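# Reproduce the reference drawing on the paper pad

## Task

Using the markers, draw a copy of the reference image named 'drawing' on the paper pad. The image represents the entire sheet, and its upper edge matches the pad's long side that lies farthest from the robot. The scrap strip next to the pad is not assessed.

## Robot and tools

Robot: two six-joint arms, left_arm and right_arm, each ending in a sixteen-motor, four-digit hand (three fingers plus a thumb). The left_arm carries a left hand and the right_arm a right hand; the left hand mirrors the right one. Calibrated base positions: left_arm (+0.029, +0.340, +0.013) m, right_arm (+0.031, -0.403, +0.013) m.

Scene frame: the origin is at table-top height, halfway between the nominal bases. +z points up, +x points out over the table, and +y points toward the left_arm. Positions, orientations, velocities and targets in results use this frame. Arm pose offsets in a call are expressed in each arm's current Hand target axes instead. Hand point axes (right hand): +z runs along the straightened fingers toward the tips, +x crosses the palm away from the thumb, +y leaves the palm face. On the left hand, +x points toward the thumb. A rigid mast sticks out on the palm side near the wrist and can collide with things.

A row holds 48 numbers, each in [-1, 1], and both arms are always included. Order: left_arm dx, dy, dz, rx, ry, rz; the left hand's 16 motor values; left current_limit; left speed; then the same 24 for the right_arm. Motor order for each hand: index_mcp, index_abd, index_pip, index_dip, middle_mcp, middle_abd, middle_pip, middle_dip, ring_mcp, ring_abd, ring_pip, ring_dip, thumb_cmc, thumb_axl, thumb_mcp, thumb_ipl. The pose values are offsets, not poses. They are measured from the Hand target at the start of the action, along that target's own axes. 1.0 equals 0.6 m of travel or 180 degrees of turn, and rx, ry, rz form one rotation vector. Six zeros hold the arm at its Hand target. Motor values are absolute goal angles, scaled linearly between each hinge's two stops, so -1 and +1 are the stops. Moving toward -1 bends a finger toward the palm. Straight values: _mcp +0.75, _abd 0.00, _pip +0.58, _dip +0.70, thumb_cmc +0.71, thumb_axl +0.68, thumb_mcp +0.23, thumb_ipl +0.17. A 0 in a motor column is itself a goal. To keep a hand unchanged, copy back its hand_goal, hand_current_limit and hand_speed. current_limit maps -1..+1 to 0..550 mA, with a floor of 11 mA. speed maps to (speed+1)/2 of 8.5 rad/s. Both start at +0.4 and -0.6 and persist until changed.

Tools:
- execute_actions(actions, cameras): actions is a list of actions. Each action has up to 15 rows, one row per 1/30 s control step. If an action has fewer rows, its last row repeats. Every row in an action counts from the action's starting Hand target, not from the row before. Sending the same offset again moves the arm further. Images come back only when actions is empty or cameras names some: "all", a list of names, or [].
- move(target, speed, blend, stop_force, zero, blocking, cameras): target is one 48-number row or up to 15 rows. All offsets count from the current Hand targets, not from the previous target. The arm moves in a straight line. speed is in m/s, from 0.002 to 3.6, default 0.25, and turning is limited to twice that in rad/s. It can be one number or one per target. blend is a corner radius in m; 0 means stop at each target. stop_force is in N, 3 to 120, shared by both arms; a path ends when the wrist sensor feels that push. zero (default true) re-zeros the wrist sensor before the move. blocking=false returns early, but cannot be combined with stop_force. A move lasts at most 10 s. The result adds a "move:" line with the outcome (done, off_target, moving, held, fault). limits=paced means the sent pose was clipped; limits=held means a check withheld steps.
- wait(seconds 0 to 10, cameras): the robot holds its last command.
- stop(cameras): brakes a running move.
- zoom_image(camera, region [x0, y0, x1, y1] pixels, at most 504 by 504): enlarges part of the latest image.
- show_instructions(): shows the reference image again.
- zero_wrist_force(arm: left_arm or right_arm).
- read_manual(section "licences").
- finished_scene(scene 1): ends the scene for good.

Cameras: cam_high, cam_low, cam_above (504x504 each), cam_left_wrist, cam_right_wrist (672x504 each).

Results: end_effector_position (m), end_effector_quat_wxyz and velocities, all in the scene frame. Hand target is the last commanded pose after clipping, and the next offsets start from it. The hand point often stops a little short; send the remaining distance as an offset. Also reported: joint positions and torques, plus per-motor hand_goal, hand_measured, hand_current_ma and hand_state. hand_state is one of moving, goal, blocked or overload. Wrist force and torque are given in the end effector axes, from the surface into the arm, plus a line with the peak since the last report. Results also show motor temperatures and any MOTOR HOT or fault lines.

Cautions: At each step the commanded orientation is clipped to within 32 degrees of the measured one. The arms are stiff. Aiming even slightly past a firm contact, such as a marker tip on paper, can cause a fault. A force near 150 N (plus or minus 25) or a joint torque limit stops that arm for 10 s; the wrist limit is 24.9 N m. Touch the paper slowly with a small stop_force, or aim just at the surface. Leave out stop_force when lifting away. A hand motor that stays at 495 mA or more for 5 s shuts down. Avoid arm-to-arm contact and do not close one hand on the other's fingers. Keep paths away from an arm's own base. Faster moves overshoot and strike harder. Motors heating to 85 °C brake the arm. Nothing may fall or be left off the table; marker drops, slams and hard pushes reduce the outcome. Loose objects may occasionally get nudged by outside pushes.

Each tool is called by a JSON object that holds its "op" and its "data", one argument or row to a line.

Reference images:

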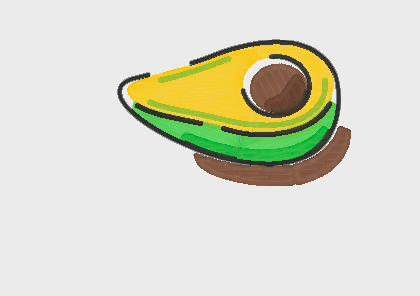

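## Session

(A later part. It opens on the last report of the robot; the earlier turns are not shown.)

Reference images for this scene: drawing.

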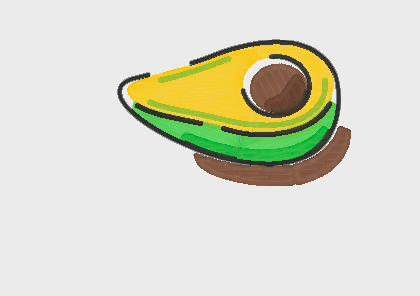

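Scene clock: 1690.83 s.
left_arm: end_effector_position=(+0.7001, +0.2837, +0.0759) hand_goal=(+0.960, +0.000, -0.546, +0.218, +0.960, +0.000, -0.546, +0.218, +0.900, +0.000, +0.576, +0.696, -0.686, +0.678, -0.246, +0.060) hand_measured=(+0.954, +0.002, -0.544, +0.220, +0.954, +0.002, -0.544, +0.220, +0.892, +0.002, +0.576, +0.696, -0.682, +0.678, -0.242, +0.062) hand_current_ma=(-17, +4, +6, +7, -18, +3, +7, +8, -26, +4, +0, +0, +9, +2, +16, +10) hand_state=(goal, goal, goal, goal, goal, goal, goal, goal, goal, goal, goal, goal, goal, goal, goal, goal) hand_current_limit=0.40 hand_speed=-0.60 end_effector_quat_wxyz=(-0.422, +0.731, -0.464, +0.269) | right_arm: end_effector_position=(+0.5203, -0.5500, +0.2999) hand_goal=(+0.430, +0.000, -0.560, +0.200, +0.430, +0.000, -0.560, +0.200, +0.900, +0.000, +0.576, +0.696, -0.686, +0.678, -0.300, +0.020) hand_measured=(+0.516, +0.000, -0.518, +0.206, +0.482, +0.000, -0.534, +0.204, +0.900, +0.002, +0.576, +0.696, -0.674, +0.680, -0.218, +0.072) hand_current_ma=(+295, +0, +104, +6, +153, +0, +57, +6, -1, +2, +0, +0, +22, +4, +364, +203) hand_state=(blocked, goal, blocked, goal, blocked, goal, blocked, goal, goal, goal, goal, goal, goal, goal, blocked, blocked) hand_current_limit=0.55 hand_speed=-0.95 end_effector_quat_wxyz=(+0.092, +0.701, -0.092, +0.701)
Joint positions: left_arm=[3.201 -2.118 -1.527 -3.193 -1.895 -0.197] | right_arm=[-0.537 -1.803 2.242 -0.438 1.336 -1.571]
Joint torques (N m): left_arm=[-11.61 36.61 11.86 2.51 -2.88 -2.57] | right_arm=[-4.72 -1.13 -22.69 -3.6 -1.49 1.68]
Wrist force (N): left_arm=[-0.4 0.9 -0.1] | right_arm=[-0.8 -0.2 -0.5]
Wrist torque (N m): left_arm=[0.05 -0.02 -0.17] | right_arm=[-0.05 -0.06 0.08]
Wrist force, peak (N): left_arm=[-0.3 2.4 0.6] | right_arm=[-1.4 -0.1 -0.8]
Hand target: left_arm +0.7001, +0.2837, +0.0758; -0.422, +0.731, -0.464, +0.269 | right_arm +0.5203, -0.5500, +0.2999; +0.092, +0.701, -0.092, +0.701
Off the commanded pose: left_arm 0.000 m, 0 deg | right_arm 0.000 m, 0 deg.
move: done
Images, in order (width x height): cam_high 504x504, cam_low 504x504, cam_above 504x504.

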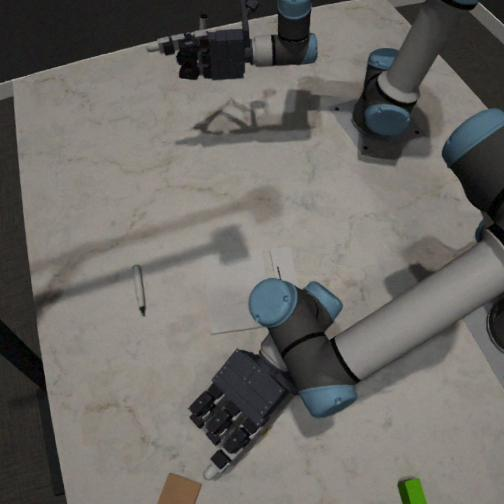

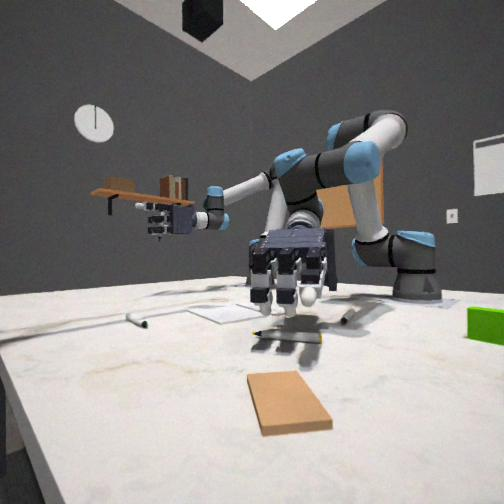

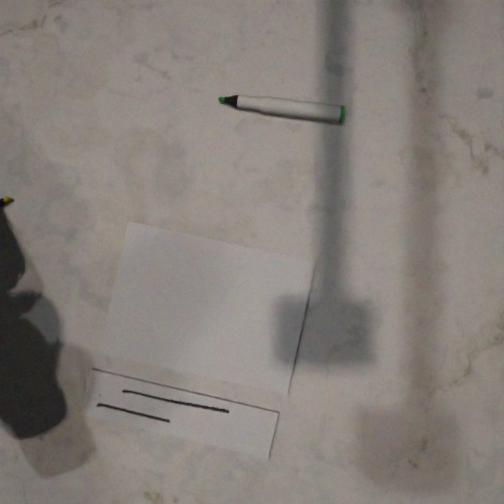

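{"op": "move", "data": {
  "target": [0.047,0.0612,-0.0192,0,0,0,0.959,0,-0.547,0.217,0.959,0,-0.547,0.217,0.9,0,0.576,0.696,-0.686,0.677,-0.247,0.059,0.4,-0.6,0,0,0,0,0,0,0.43,0,-0.56,0.20,0.43,0,-0.56,0.20,0.9,0,0.576,0.696,-0.686,0.677,-0.30,0.02,0.55,-0.95],
  "speed": 0.15,
  "cameras": ["cam_high","cam_low"]
}}

{"op": "zoom_image", "data": {
  "camera": "cam_low",
  "region": [220, 260, 360, 360]
}}

{"op": "zoom_image", "data": {
  "camera": "cam_high",
  "region": [170, 300, 330, 480]
}}

Scene clock: 1764.50 s.
left_arm: end_effector_position=(+0.6865, +0.2462, +0.0499) hand_goal=(+0.960, +0.000, -0.546, +0.218, +0.960, +0.000, -0.546, +0.218, +0.900, +0.000, +0.576, +0.696, -0.686, +0.678, -0.246, +0.060) hand_measured=(+0.954, +0.002, -0.544, +0.220, +0.954, +0.002, -0.544, +0.220, +0.892, +0.002, +0.576, +0.696, -0.684, +0.678, -0.242, +0.062) hand_current_ma=(-17, +4, +6, +7, -18, +3, +7, +8, -26, +4, +0, +0, +8, +2, +16, +10) hand_state=(goal, goal, goal, goal, goal, goal, goal, goal, goal, goal, goal, goal, goal, goal, goal, goal) hand_current_limit=0.40 hand_speed=-0.60 end_effector_quat_wxyz=(-0.422, +0.731, -0.464, +0.269) | right_arm: end_effector_position=(+0.5203, -0.5500, +0.2999) hand_goal=(+0.430, +0.000, -0.560, +0.200, +0.430, +0.000, -0.560, +0.200, +0.900, +0.000, +0.576, +0.696, -0.686, +0.678, -0.300, +0.020) hand_measured=(+0.516, +0.000, -0.518, +0.206, +0.482, +0.000, -0.534, +0.204, +0.900, +0.002, +0.576, +0.696, -0.674, +0.680, -0.218, +0.072) hand_current_ma=(+295, +0, +104, +6, +153, +0, +57, +6, -1, +2, +0, +0, +22, +4, +364, +203) hand_state=(blocked, goal, blocked, goal, blocked, goal, blocked, goal, goal, goal, goal, goal, goal, goal, blocked, blocked) hand_current_limit=0.55 hand_speed=-0.95 end_effector_quat_wxyz=(+0.092, +0.701, -0.092, +0.701)
Joint positions: left_arm=[3.128 -2.143 -1.565 -3.145 -1.957 -0.238] | right_arm=[-0.537 -1.803 2.242 -0.438 1.336 -1.571]
Joint torques (N m): left_arm=[-11.19 37.7 9.79 2.71 -3.13 -2.54] | right_arm=[-4.79 -0.85 -22.26 -3.67 -1.39 1.65]
Wrist force (N): left_arm=[-0.4 0.8 -0.2] | right_arm=[-0.9 0.0 -0.6]
Wrist torque (N m): left_arm=[0.03 -0.03 -0.17] | right_arm=[-0.01 -0.05 0.09]
Wrist force, peak (N): left_arm=[0.3 1.9 -0.4] | right_arm=[-1.3 -0.2 -0.4]
Hand target: left_arm +0.6864, +0.2461, +0.0498; -0.422, +0.731, -0.464, +0.269 | right_arm +0.5203, -0.5500, +0.2999; +0.092, +0.701, -0.092, +0.701
Off the commanded pose: left_arm 0.000 m, 0 deg | right_arm 0.000 m, 0 deg.
move: done
Images, in order (width x height): cam_high 504x504, cam_low 504x504.

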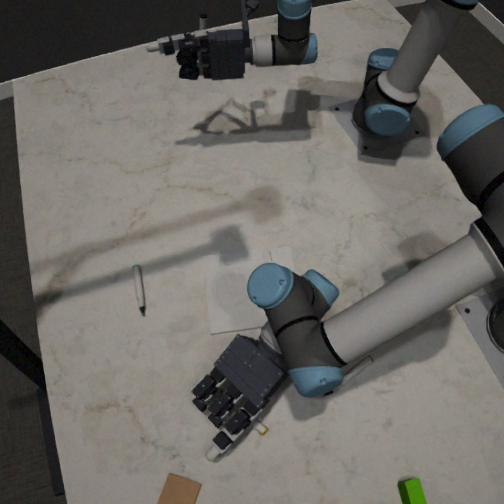

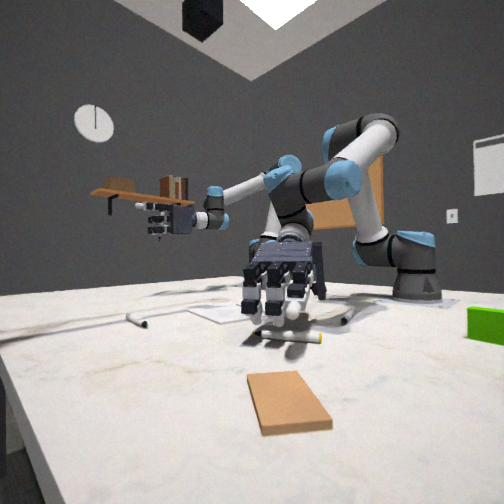

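Scaled by 3.600 from the camera's 504x504 image, which has a finer 720x720 frame.

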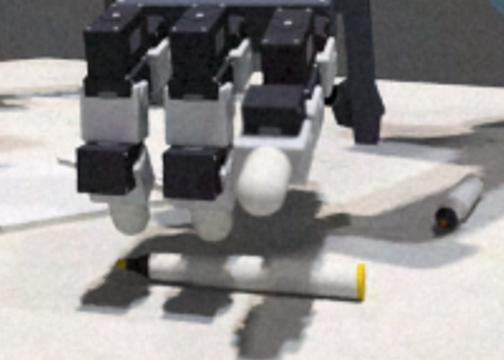

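Scaled by 2.800 from the camera's 504x504 image, which has a finer 720x720 frame.

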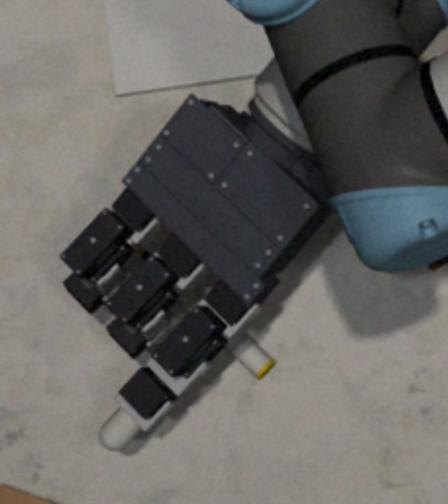

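{"op": "move", "data": {
  "target": [-0.0128,0.0265,0.0005,0,0,0,0.959,0,-0.547,0.217,0.959,0,-0.547,0.217,0.9,0,0.576,0.696,-0.686,0.677,-0.247,0.059,0.4,-0.6,0,0,0,0,0,0,0.43,0,-0.56,0.20,0.43,0,-0.56,0.20,0.9,0,0.576,0.696,-0.686,0.677,-0.30,0.02,0.55,-0.95],
  "speed": 0.05,
  "cameras": ["cam_high","cam_low","cam_left_wrist"]
}}

{"op": "zoom_image", "data": {
  "camera": "cam_low",
  "region": [230, 290, 340, 360]
}}

{"op": "zoom_image", "data": {
  "camera": "cam_high",
  "region": [190, 360, 290, 460]
}}

Scene clock: 1793.53 s.
left_arm: end_effector_position=(+0.6763, +0.2498, +0.0359) hand_goal=(+0.960, +0.000, -0.546, +0.218, +0.960, +0.000, -0.546, +0.218, +0.900, +0.000, +0.576, +0.696, -0.686, +0.678, -0.246, +0.060) hand_measured=(+0.954, +0.002, -0.544, +0.220, +0.954, +0.002, -0.544, +0.220, +0.892, +0.002, +0.576, +0.696, -0.684, +0.678, -0.242, +0.062) hand_current_ma=(-17, +4, +6, +7, -18, +3, +7, +8, -26, +4, +0, +0, +8, +2, +16, +10) hand_state=(goal, goal, goal, goal, goal, goal, goal, goal, goal, goal, goal, goal, goal, goal, goal, goal) hand_current_limit=0.40 hand_speed=-0.60 end_effector_quat_wxyz=(-0.422, +0.731, -0.464, +0.269) | right_arm: end_effector_position=(+0.5203, -0.5500, +0.2999) hand_goal=(+0.430, +0.000, -0.560, +0.200, +0.430, +0.000, -0.560, +0.200, +0.900, +0.000, +0.576, +0.696, -0.686, +0.678, -0.300, +0.020) hand_measured=(+0.516, +0.000, -0.518, +0.206, +0.482, +0.000, -0.534, +0.204, +0.900, +0.002, +0.576, +0.696, -0.674, +0.680, -0.218, +0.072) hand_current_ma=(+295, +0, +104, +6, +153, +0, +57, +6, -1, +2, +0, +0, +22, +4, +364, +203) hand_state=(blocked, goal, blocked, goal, blocked, goal, blocked, goal, goal, goal, goal, goal, goal, goal, blocked, blocked) hand_current_limit=0.55 hand_speed=-0.95 end_effector_quat_wxyz=(+0.092, +0.701, -0.092, +0.701)
Joint positions: left_arm=[3.135 -2.139 -1.614 -3.098 -1.951 -0.234] | right_arm=[-0.537 -1.803 2.242 -0.438 1.336 -1.571]
Joint torques (N m): left_arm=[15.53 52.71 9.41 2.79 2.05 2.31] | right_arm=[-4.83 -1.82 -21.19 -3.66 -1.33 1.59]
Wrist force (N): left_arm=[-0.2 1.2 0.0] | right_arm=[-0.9 -0.1 -0.6]
Wrist torque (N m): left_arm=[0.07 -0.06 -0.23] | right_arm=[-0.03 -0.04 0.08]
Wrist force, peak (N): left_arm=[-0.4 1.4 -0.1] | right_arm=[-1.4 0.1 -0.6]
Hand target: left_arm +0.6762, +0.2498, +0.0359; -0.422, +0.731, -0.464, +0.269 | right_arm +0.5203, -0.5500, +0.2999; +0.092, +0.701, -0.092, +0.701
Off the commanded pose: left_arm 0.000 m, 0 deg | right_arm 0.000 m, 0 deg.
move: done
Images, in order (width x height): cam_high 504x504, cam_low 504x504, cam_left_wrist 672x504.

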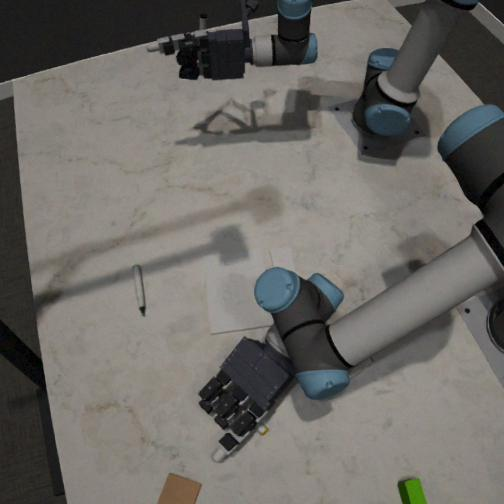

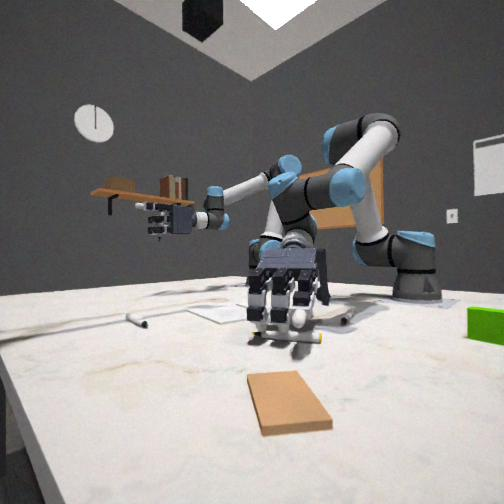

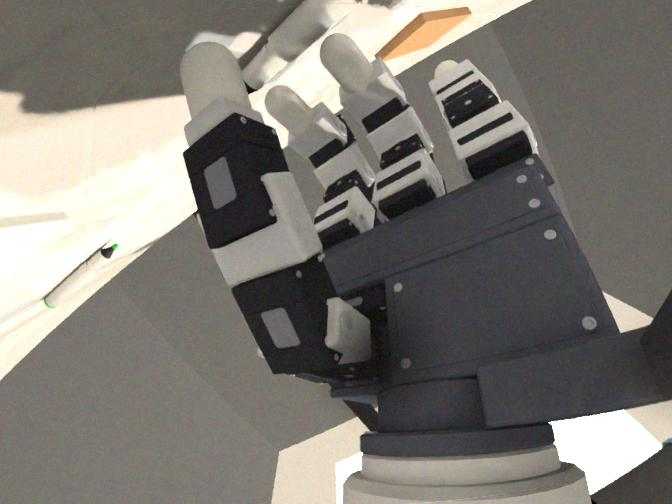

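Scaled by 4.582 from the camera's 504x504 image, which has a finer 720x720 frame.

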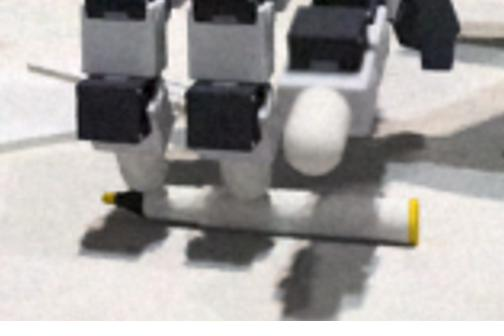

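Scaled by 5.040 from the camera's 504x504 image, which has a finer 720x720 frame.

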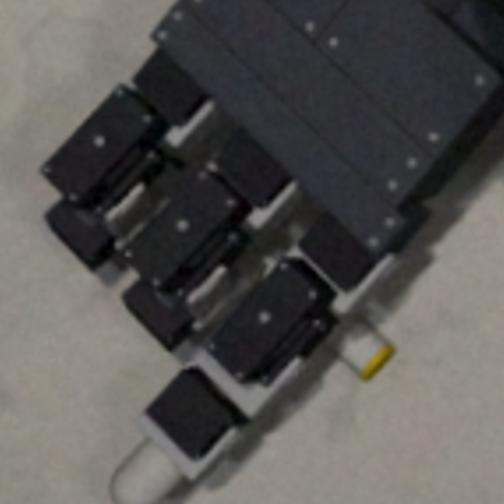

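{"op": "execute_actions", "data": {
  "actions": [],
  "cameras": ["cam_low","cam_high","cam_left_wrist"]
}}

Scene clock: 1837.77 s.
left_arm: end_effector_position=(+0.6762, +0.2498, +0.0359) hand_goal=(+0.960, +0.000, -0.546, +0.218, +0.960, +0.000, -0.546, +0.218, +0.900, +0.000, +0.576, +0.696, -0.686, +0.678, -0.246, +0.060) hand_measured=(+0.954, +0.002, -0.544, +0.220, +0.954, +0.002, -0.544, +0.220, +0.892, +0.002, +0.576, +0.696, -0.684, +0.678, -0.242, +0.062) hand_current_ma=(-17, +4, +6, +7, -18, +3, +7, +8, -26, +4, +0, +0, +8, +2, +16, +10) hand_state=(goal, goal, goal, goal, goal, goal, goal, goal, goal, goal, goal, goal, goal, goal, goal, goal) hand_current_limit=0.40 hand_speed=-0.60 end_effector_quat_wxyz=(-0.422, +0.731, -0.464, +0.269) | right_arm: end_effector_position=(+0.5203, -0.5500, +0.2999) hand_goal=(+0.430, +0.000, -0.560, +0.200, +0.430, +0.000, -0.560, +0.200, +0.900, +0.000, +0.576, +0.696, -0.686, +0.678, -0.300, +0.020) hand_measured=(+0.516, +0.000, -0.518, +0.206, +0.482, +0.000, -0.534, +0.204, +0.900, +0.002, +0.576, +0.696, -0.674, +0.680, -0.218, +0.072) hand_current_ma=(+295, +0, +104, +6, +153, +0, +57, +6, -1, +2, +0, +0, +22, +4, +364, +203) hand_state=(blocked, goal, blocked, goal, blocked, goal, blocked, goal, goal, goal, goal, goal, goal, goal, blocked, blocked) hand_current_limit=0.55 hand_speed=-0.95 end_effector_quat_wxyz=(+0.092, +0.701, -0.092, +0.701)
Joint positions: left_arm=[3.135 -2.139 -1.614 -3.098 -1.951 -0.234] | right_arm=[-0.537 -1.803 2.242 -0.438 1.336 -1.571]
Joint velocities: within noise
Joint torques (N m): left_arm=[15.68 52.53 9.45 2.59 1.95 2.53] | right_arm=[-4.86 -2.29 -21.26 -3.58 -1.39 1.62]
Motor temperatures (°C): left_arm=[30 32 30 36 39 40] | right_arm=[33 33 30 34 40 38]
Wrist force (N): left_arm=[-0.2 0.9 -0.1] | right_arm=[-0.7 0.0 -0.5]
Wrist torque (N m): left_arm=[0.03 -0.05 -0.23] | right_arm=[-0.02 -0.07 0.10]
Wrist force, peak (N): left_arm=[-0.5 1.2 -0.3] | right_arm=[-1.2 -0.2 -0.9]
Hand target: left_arm +0.6762, +0.2498, +0.0359; -0.422, +0.731, -0.464, +0.269 | right_arm +0.5203, -0.5500, +0.2999; +0.092, +0.701, -0.092, +0.701
Off the commanded pose: left_arm 0.000 m, 0 deg | right_arm 0.000 m, 0 deg.
Images, in order (width x height): cam_high 504x504, cam_low 504x504, cam_left_wrist 672x504.

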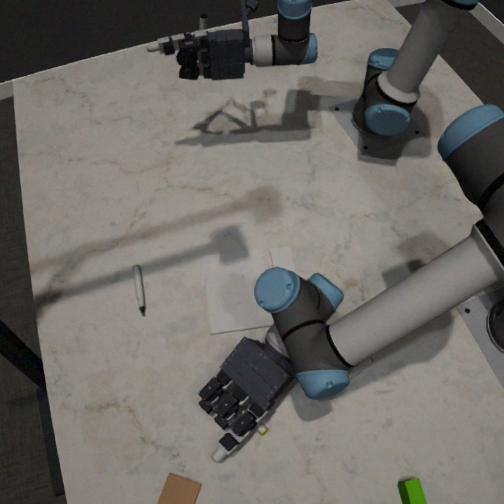

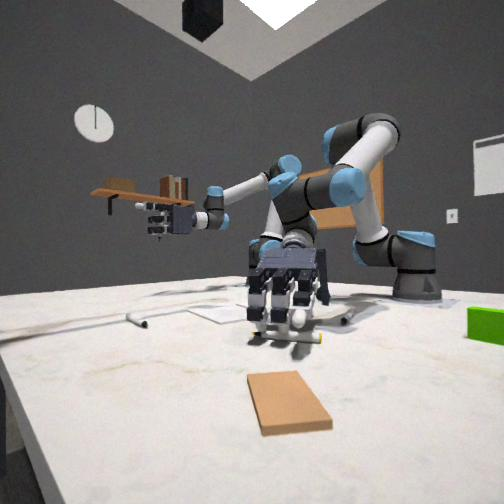

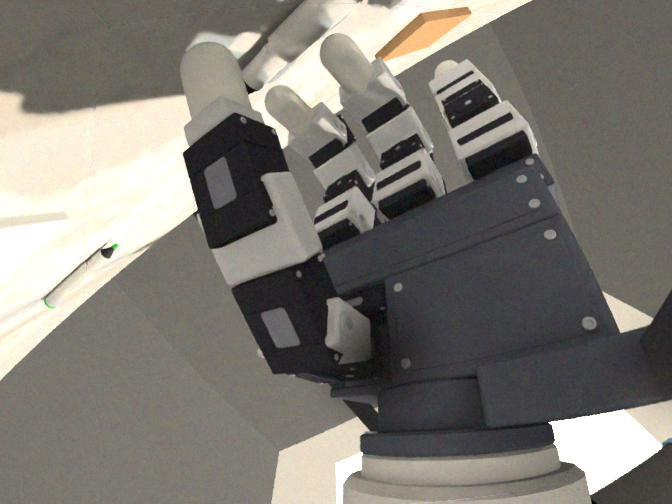

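{"op": "zoom_image", "data": {
  "camera": "cam_left_wrist",
  "region": [160, 0, 480, 160]
}}

{"op": "zoom_image", "data": {
  "camera": "cam_low",
  "region": [220, 280, 350, 360]
}}

{"op": "zoom_image", "data": {
  "camera": "cam_high",
  "region": [190, 330, 330, 470]
}}

Scaled by 1.575 from the camera's 672x504 image, which has a finer 960x720 frame.

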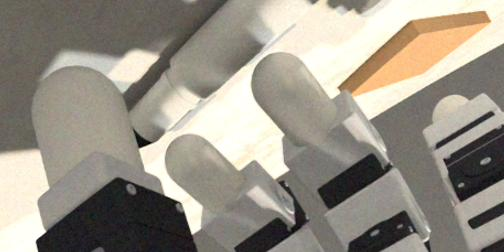

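Scaled by 3.877 from the camera's 504x504 image, which has a finer 720x720 frame.

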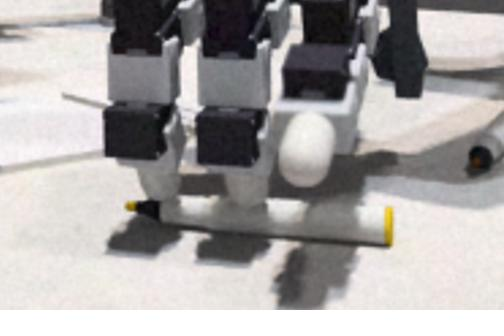

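Scaled by 3.600 from the camera's 504x504 image, which has a finer 720x720 frame.

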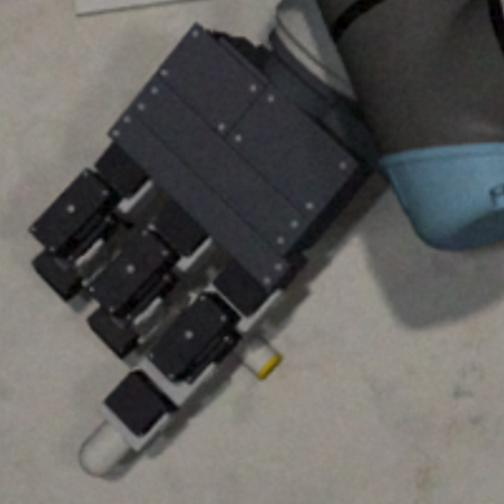

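{"op": "move", "data": {
  "target": [
    [0,-0.02165,-0.0125,0,0,0,0.959,0,-0.547,0.217,0.959,0,-0.547,0.217,0.9,0,0.576,0.696,-0.686,0.677,-0.247,0.059,0.4,-0.6,0,0,0,0,0,0,0.43,0,-0.56,0.20,0.43,0,-0.56,0.20,0.9,0,0.576,0.696,-0.686,0.677,-0.30,0.02,0.55,-0.95],
    [0,-0.04917,0.0351,0,0,0,0.959,0,-0.547,0.217,0.959,0,-0.547,0.217,0.9,0,0.576,0.696,-0.686,0.677,-0.247,0.059,0.4,-0.6,0,0,0,0,0,0,0.43,0,-0.56,0.20,0.43,0,-0.56,0.20,0.9,0,0.576,0.696,-0.686,0.677,-0.30,0.02,0.55,-0.95]
  ],
  "speed": 0.08,
  "blend": 0.005,
  "cameras": ["cam_low","cam_high","cam_left_wrist"]
}}

{"op": "zoom_image", "data": {
  "camera": "cam_left_wrist",
  "region": [160, 0, 480, 160]
}}

{"op": "zoom_image", "data": {
  "camera": "cam_low",
  "region": [220, 280, 350, 360]
}}

{"op": "zoom_image", "data": {
  "camera": "cam_high",
  "region": [190, 330, 330, 470]
}}

Scene clock: 1908.17 s.
left_arm: end_effector_position=(+0.7060, +0.2638, +0.0509) hand_goal=(+0.960, +0.000, -0.546, +0.218, +0.960, +0.000, -0.546, +0.218, +0.900, +0.000, +0.576, +0.696, -0.686, +0.678, -0.246, +0.060) hand_measured=(+0.954, +0.002, -0.544, +0.220, +0.954, +0.002, -0.544, +0.220, +0.892, +0.002, +0.576, +0.696, -0.684, +0.678, -0.242, +0.062) hand_current_ma=(-17, +4, +6, +7, -18, +3, +7, +8, -26, +4, +0, +0, +8, +2, +15, +10) hand_state=(goal, goal, goal, goal, goal, goal, goal, goal, goal, goal, goal, goal, goal, goal, goal, goal) hand_current_limit=0.40 hand_speed=-0.60 end_effector_quat_wxyz=(-0.422, +0.731, -0.464, +0.269) | right_arm: end_effector_position=(+0.5203, -0.5500, +0.2999) hand_goal=(+0.430, +0.000, -0.560, +0.200, +0.430, +0.000, -0.560, +0.200, +0.900, +0.000, +0.576, +0.696, -0.686, +0.678, -0.300, +0.020) hand_measured=(+0.516, +0.000, -0.518, +0.206, +0.482, +0.000, -0.534, +0.204, +0.900, +0.002, +0.576, +0.696, -0.674, +0.680, -0.218, +0.072) hand_current_ma=(+295, +0, +104, +6, +153, +0, +57, +6, -1, +2, +0, +0, +22, +4, +364, +203) hand_state=(blocked, goal, blocked, goal, blocked, goal, blocked, goal, goal, goal, goal, goal, goal, goal, blocked, blocked) hand_current_limit=0.55 hand_speed=-0.95 end_effector_quat_wxyz=(+0.092, +0.701, -0.092, +0.701)
Joint positions: left_arm=[3.162 -2.17 -1.514 -3.161 -1.928 -0.219] | right_arm=[-0.537 -1.803 2.242 -0.438 1.336 -1.571]
Joint torques (N m): left_arm=[15.4 38.49 23.68 -2.13 2.07 2.38] | right_arm=[-4.5 -2.89 -19.63 -3.57 -1.3 1.58]
Wrist force (N): left_arm=[-0.3 0.9 0.0] | right_arm=[-1.1 0.0 -0.5]
Wrist torque (N m): left_arm=[0.02 -0.03 -0.27] | right_arm=[-0.03 -0.02 0.07]
Wrist force, peak (N): left_arm=[-0.4 1.6 0.2] | right_arm=[-1.4 -0.3 -0.5]
Hand target: left_arm +0.7061, +0.2638, +0.0509; -0.422, +0.731, -0.464, +0.269 | right_arm +0.5203, -0.5500, +0.2999; +0.092, +0.701, -0.092, +0.701
Off the commanded pose: left_arm 0.000 m, 0 deg | right_arm 0.000 m, 0 deg.
move: done
Images, in order (width x height): cam_high 504x504, cam_low 504x504, cam_left_wrist 672x504.

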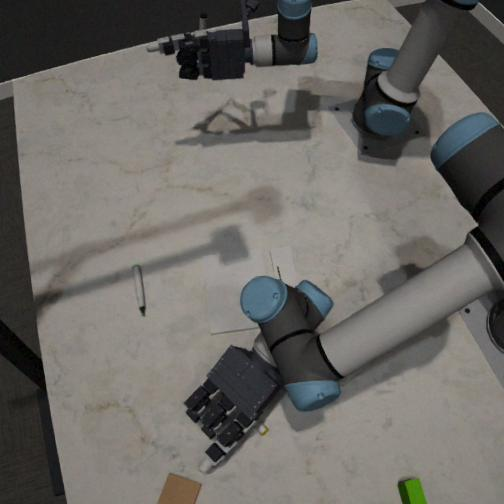

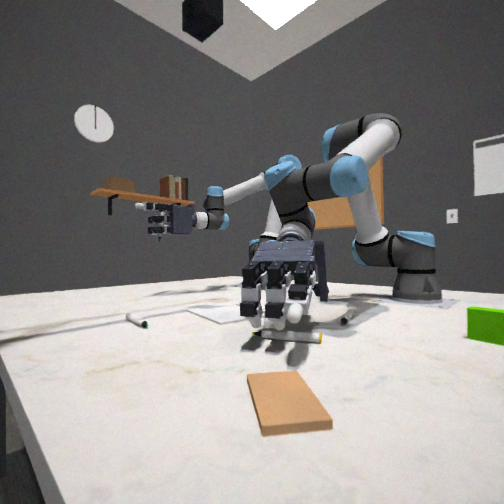

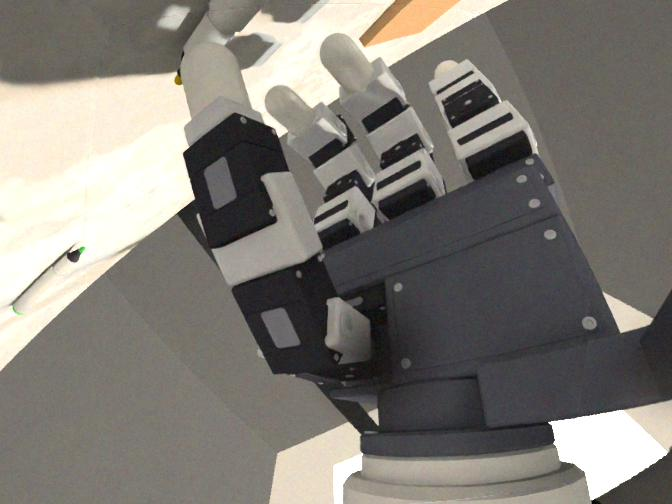

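Scaled by 1.575 from the camera's 672x504 image, which has a finer 960x720 frame.

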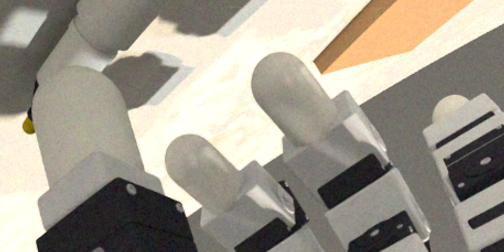

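Scaled by 3.877 from the camera's 504x504 image, which has a finer 720x720 frame.

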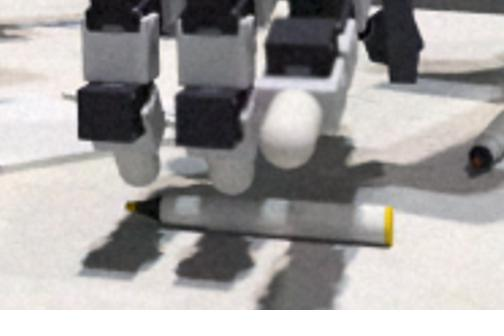

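Scaled by 3.600 from the camera's 504x504 image, which has a finer 720x720 frame.

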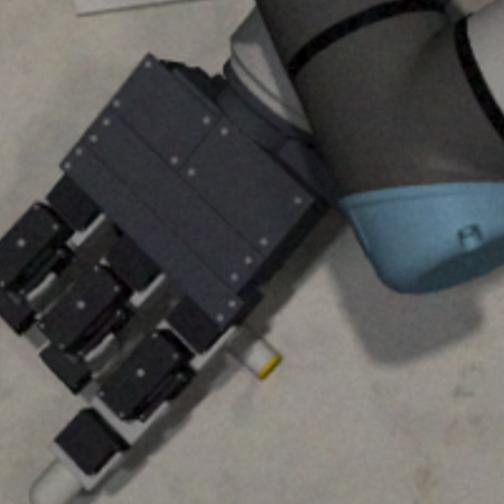

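{"op": "move", "data": {
  "target": [-0.0567,0,0,0,0,0,0.959,0,-0.547,0.217,0.959,0,-0.547,0.217,0.9,0,0.576,0.696,-0.686,0.677,-0.247,0.059,0.4,-0.6,0,0,0,0,0,0,0.43,0,-0.56,0.20,0.43,0,-0.56,0.20,0.9,0,0.576,0.696,-0.686,0.677,-0.30,0.02,0.55,-0.95],
  "speed": 0.08,
  "cameras": ["cam_low","cam_high","cam_left_wrist"]
}}

{"op": "zoom_image", "data": {
  "camera": "cam_left_wrist",
  "region": [160, 0, 480, 160]
}}

{"op": "zoom_image", "data": {
  "camera": "cam_low",
  "region": [220, 280, 350, 360]
}}

Scene clock: 1938.53 s.
left_arm: end_effector_position=(+0.6917, +0.2946, +0.0509) hand_goal=(+0.960, +0.000, -0.546, +0.218, +0.960, +0.000, -0.546, +0.218, +0.900, +0.000, +0.576, +0.696, -0.686, +0.678, -0.246, +0.060) hand_measured=(+0.954, +0.002, -0.544, +0.220, +0.954, +0.002, -0.544, +0.220, +0.892, +0.002, +0.576, +0.696, -0.684, +0.678, -0.242, +0.062) hand_current_ma=(-17, +4, +6, +7, -18, +3, +7, +8, -26, +4, +0, +0, +8, +2, +15, +10) hand_state=(goal, goal, goal, goal, goal, goal, goal, goal, goal, goal, goal, goal, goal, goal, goal, goal) hand_current_limit=0.40 hand_speed=-0.60 end_effector_quat_wxyz=(-0.422, +0.731, -0.464, +0.269) | right_arm: end_effector_position=(+0.5203, -0.5500, +0.2999) hand_goal=(+0.430, +0.000, -0.560, +0.200, +0.430, +0.000, -0.560, +0.200, +0.900, +0.000, +0.576, +0.696, -0.686, +0.678, -0.300, +0.020) hand_measured=(+0.516, +0.000, -0.518, +0.206, +0.482, +0.000, -0.534, +0.204, +0.900, +0.002, +0.576, +0.696, -0.674, +0.680, -0.218, +0.072) hand_current_ma=(+295, +0, +104, +6, +153, +0, +57, +6, -1, +2, +0, +0, +22, +4, +364, +203) hand_state=(blocked, goal, blocked, goal, blocked, goal, blocked, goal, goal, goal, goal, goal, goal, goal, blocked, blocked) hand_current_limit=0.55 hand_speed=-0.95 end_effector_quat_wxyz=(+0.092, +0.701, -0.092, +0.701)
Joint positions: left_arm=[3.224 -2.126 -1.588 -3.121 -1.876 -0.184] | right_arm=[-0.537 -1.803 2.242 -0.438 1.336 -1.571]
Joint torques (N m): left_arm=[15.8 53.35 10.57 2.69 2.11 2.47] | right_arm=[-4.23 -3.13 -19.44 -3.57 -1.39 1.38]
Wrist force (N): left_arm=[-0.2 1.0 -0.1] | right_arm=[-0.9 0.0 -0.7]
Wrist torque (N m): left_arm=[0.07 -0.05 -0.21] | right_arm=[0.00 -0.04 0.09]
Wrist force, peak (N): left_arm=[-1.0 1.1 -0.3] | right_arm=[-1.3 0.2 -0.7]
Hand target: left_arm +0.6916, +0.2946, +0.0509; -0.422, +0.731, -0.464, +0.269 | right_arm +0.5203, -0.5500, +0.2999; +0.092, +0.701, -0.092, +0.701
Off the commanded pose: left_arm 0.000 m, 0 deg | right_arm 0.000 m, 0 deg.
move: done
Images, in order (width x height): cam_high 504x504, cam_low 504x504, cam_left_wrist 672x504.

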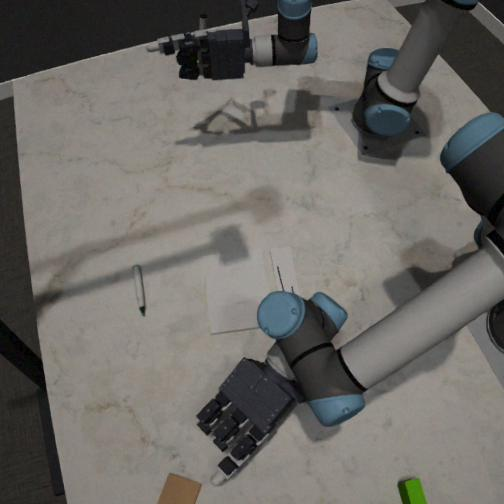

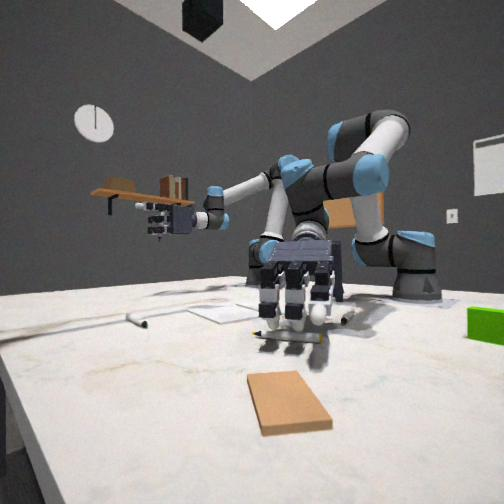

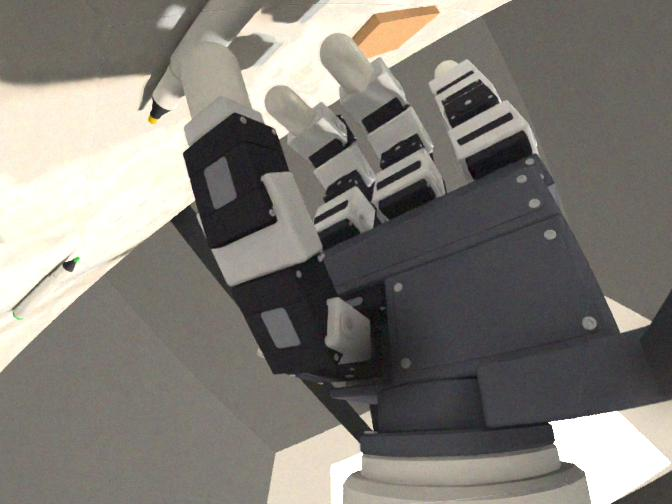

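Scaled by 1.575 from the camera's 672x504 image, which has a finer 960x720 frame.

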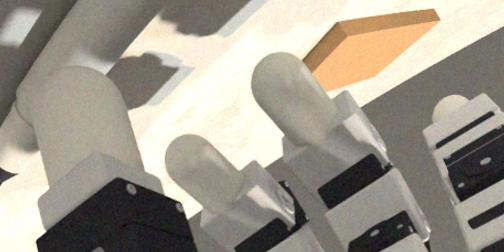

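Scaled by 3.877 from the camera's 504x504 image, which has a finer 720x720 frame.

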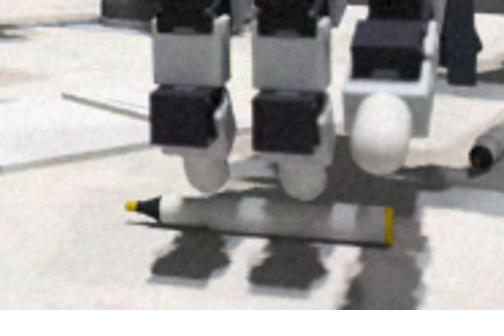

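{"op": "move", "data": {
  "target": [0,0.0433,0.025,0,0,0,0.959,0,-0.547,0.217,0.959,0,-0.547,0.217,0.9,0,0.576,0.696,-0.686,0.677,-0.247,0.059,0.4,-0.6,0,0,0,0,0,0,0.43,0,-0.56,0.20,0.43,0,-0.56,0.20,0.9,0,0.576,0.696,-0.686,0.677,-0.30,0.02,0.55,-0.95],
  "speed": 0.03,
  "stop_force": 4,
  "cameras": ["cam_low","cam_high","cam_left_wrist"]
}}

{"op": "zoom_image", "data": {
  "camera": "cam_left_wrist",
  "region": [160, 0, 480, 160]
}}

{"op": "zoom_image", "data": {
  "camera": "cam_low",
  "region": [220, 280, 350, 360]
}}

Scene clock: 1950.17 s.
left_arm: end_effector_position=(+0.6917, +0.2946, +0.0209) hand_goal=(+0.960, +0.000, -0.546, +0.218, +0.960, +0.000, -0.546, +0.218, +0.900, +0.000, +0.576, +0.696, -0.686, +0.678, -0.246, +0.060) hand_measured=(+0.954, +0.002, -0.544, +0.220, +0.954, +0.002, -0.544, +0.220, +0.892, +0.002, +0.576, +0.696, -0.684, +0.678, -0.242, +0.062) hand_current_ma=(-17, +4, +6, +7, -18, +3, +7, +8, -26, +4, +0, +0, +8, +2, +15, +9) hand_state=(goal, goal, goal, goal, goal, goal, goal, goal, goal, goal, goal, goal, goal, goal, goal, goal) hand_current_limit=0.40 hand_speed=-0.60 end_effector_quat_wxyz=(-0.422, +0.731, -0.464, +0.269) | right_arm: end_effector_position=(+0.5203, -0.5500, +0.2999) hand_goal=(+0.430, +0.000, -0.560, +0.200, +0.430, +0.000, -0.560, +0.200, +0.900, +0.000, +0.576, +0.696, -0.686, +0.678, -0.300, +0.020) hand_measured=(+0.516, +0.000, -0.518, +0.206, +0.482, +0.000, -0.534, +0.204, +0.900, +0.002, +0.576, +0.696, -0.674, +0.680, -0.218, +0.072) hand_current_ma=(+295, +0, +104, +6, +153, +0, +57, +6, -1, +2, +0, +0, +22, +4, +364, +203) hand_state=(blocked, goal, blocked, goal, blocked, goal, blocked, goal, goal, goal, goal, goal, goal, goal, blocked, blocked) hand_current_limit=0.55 hand_speed=-0.95 end_effector_quat_wxyz=(+0.092, +0.701, -0.092, +0.701)
Joint positions: left_arm=[3.224 -2.166 -1.612 -3.057 -1.876 -0.184] | right_arm=[-0.537 -1.803 2.242 -0.438 1.336 -1.571]
Joint torques (N m): left_arm=[-6.03 37.25 9.25 2.76 -2.39 -1.86] | right_arm=[-4.26 -3.8 -18.44 -3.49 -1.25 1.47]
Wrist force (N): left_arm=[-0.3 0.7 -0.2] | right_arm=[-1.2 0.1 -0.3]
Wrist torque (N m): left_arm=[0.03 -0.03 -0.22] | right_arm=[-0.03 -0.01 0.07]
Wrist force, peak (N): left_arm=[-0.4 1.4 0.5] | right_arm=[-1.3 -0.2 -0.5]
Hand target: left_arm +0.6917, +0.2946, +0.0209; -0.422, +0.731, -0.464, +0.269 | right_arm +0.5203, -0.5500, +0.2999; +0.092, +0.701, -0.092, +0.701
Off the commanded pose: left_arm 0.000 m, 0 deg | right_arm 0.000 m, 0 deg.
move: done
Images, in order (width x height): cam_high 504x504, cam_low 504x504, cam_left_wrist 672x504.

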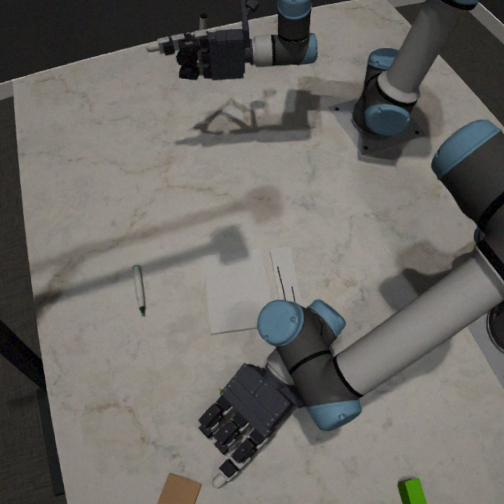

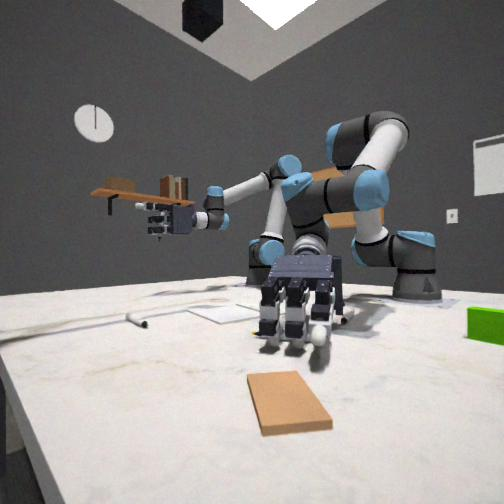

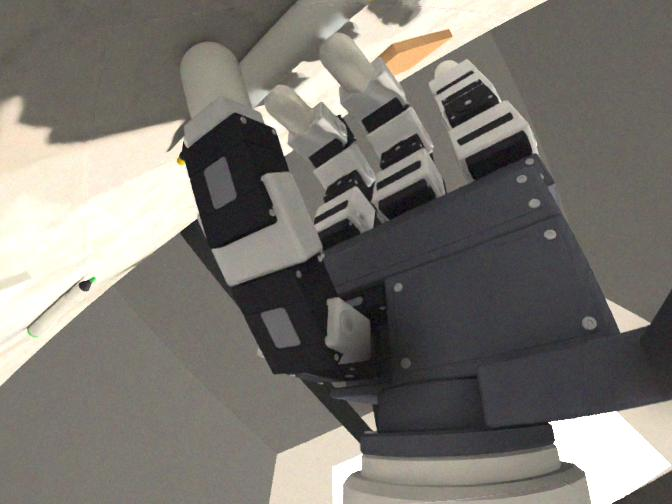

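Scaled by 1.575 from the camera's 672x504 image, which has a finer 960x720 frame.

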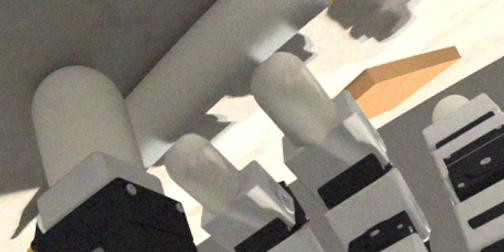

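Scaled by 3.877 from the camera's 504x504 image, which has a finer 720x720 frame.

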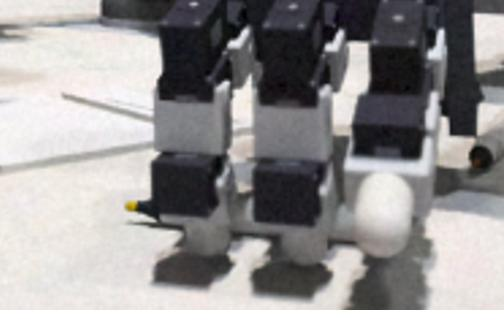

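{"op": "move", "data": {
  "target": [0,0,0,0,0,0,0.60,0,-0.56,0.20,0.60,0,-0.56,0.20,0.9,0,0.576,0.696,-0.686,0.677,-0.26,0.05,0.4,-0.95,0,0,0,0,0,0,0.43,0,-0.56,0.20,0.43,0,-0.56,0.20,0.9,0,0.576,0.696,-0.686,0.677,-0.30,0.02,0.55,-0.95],
  "cameras": ["cam_low","cam_left_wrist"]
}}

{"op": "zoom_image", "data": {
  "camera": "cam_left_wrist",
  "region": [160, 0, 480, 160]
}}

{"op": "zoom_image", "data": {
  "camera": "cam_low",
  "region": [220, 280, 350, 360]
}}

Scene clock: 1959.60 s.
left_arm: end_effector_position=(+0.6917, +0.2946, +0.0209) hand_goal=(+0.600, +0.000, -0.560, +0.200, +0.600, +0.000, -0.560, +0.200, +0.900, +0.000, +0.576, +0.696, -0.686, +0.678, -0.260, +0.050) hand_measured=(+0.606, +0.002, -0.560, +0.198, +0.608, +0.002, -0.560, +0.198, +0.892, +0.002, +0.576, +0.696, -0.684, +0.678, -0.250, +0.052) hand_current_ma=(+24, +4, +1, -5, +25, +3, +0, -6, -26, +4, +0, +0, +8, +2, +43, +12) hand_state=(goal, goal, goal, goal, goal, goal, goal, goal, goal, goal, goal, goal, goal, goal, goal, goal) hand_current_limit=0.40 hand_speed=-0.95 end_effector_quat_wxyz=(-0.422, +0.731, -0.464, +0.269) | right_arm: end_effector_position=(+0.5203, -0.5500, +0.2999) hand_goal=(+0.430, +0.000, -0.560, +0.200, +0.430, +0.000, -0.560, +0.200, +0.900, +0.000, +0.576, +0.696, -0.686, +0.678, -0.300, +0.020) hand_measured=(+0.516, +0.000, -0.518, +0.206, +0.482, +0.000, -0.534, +0.204, +0.900, +0.002, +0.576, +0.696, -0.674, +0.680, -0.218, +0.072) hand_current_ma=(+295, +0, +104, +6, +153, +0, +57, +6, -1, +2, +0, +0, +22, +4, +364, +203) hand_state=(blocked, goal, blocked, goal, blocked, goal, blocked, goal, goal, goal, goal, goal, goal, goal, blocked, blocked) hand_current_limit=0.55 hand_speed=-0.95 end_effector_quat_wxyz=(+0.092, +0.701, -0.092, +0.701)
Joint positions: left_arm=[3.224 -2.166 -1.612 -3.057 -1.876 -0.184] | right_arm=[-0.537 -1.803 2.242 -0.438 1.336 -1.571]
Joint torques (N m): left_arm=[-10.91 39.47 10.96 -2.12 -2.22 -2.02] | right_arm=[-4.35 -4.11 -17.31 -3.52 -1.31 1.32]
Wrist force (N): left_arm=[-0.4 -0.6 -0.4] | right_arm=[-1.0 -0.1 -0.7]
Wrist torque (N m): left_arm=[0.03 -0.02 -0.22] | right_arm=[-0.03 -0.02 0.07]
Wrist force, peak (N): left_arm=[-0.5 -6.5 -0.5] | right_arm=[-1.5 -0.2 -0.7]
Hand target: left_arm +0.6917, +0.2946, +0.0209; -0.422, +0.731, -0.464, +0.269 | right_arm +0.5203, -0.5500, +0.2999; +0.092, +0.701, -0.092, +0.701
Off the commanded pose: left_arm 0.000 m, 0 deg | right_arm 0.000 m, 0 deg.
move: done
Images, in order (width x height): cam_low 504x504, cam_left_wrist 672x504.

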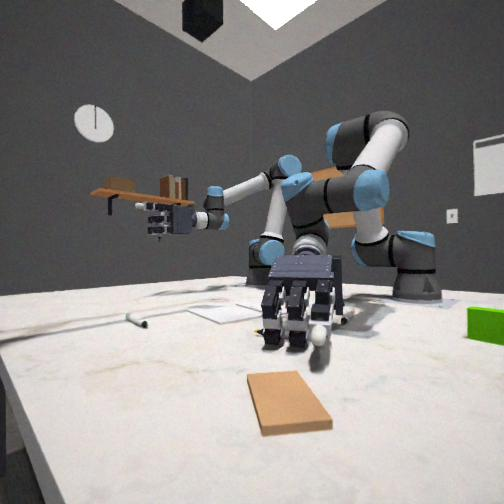

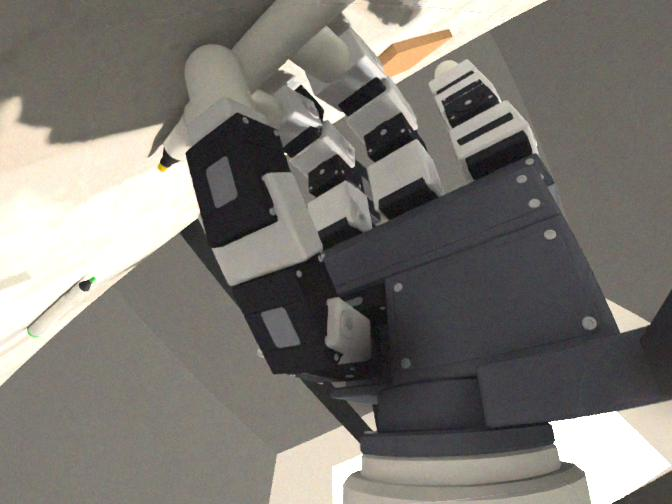

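Scaled by 1.575 from the camera's 672x504 image, which has a finer 960x720 frame.

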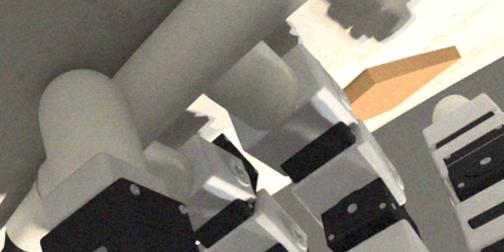

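Scaled by 3.877 from the camera's 504x504 image, which has a finer 720x720 frame.

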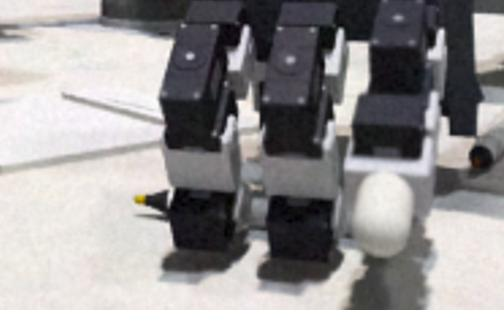

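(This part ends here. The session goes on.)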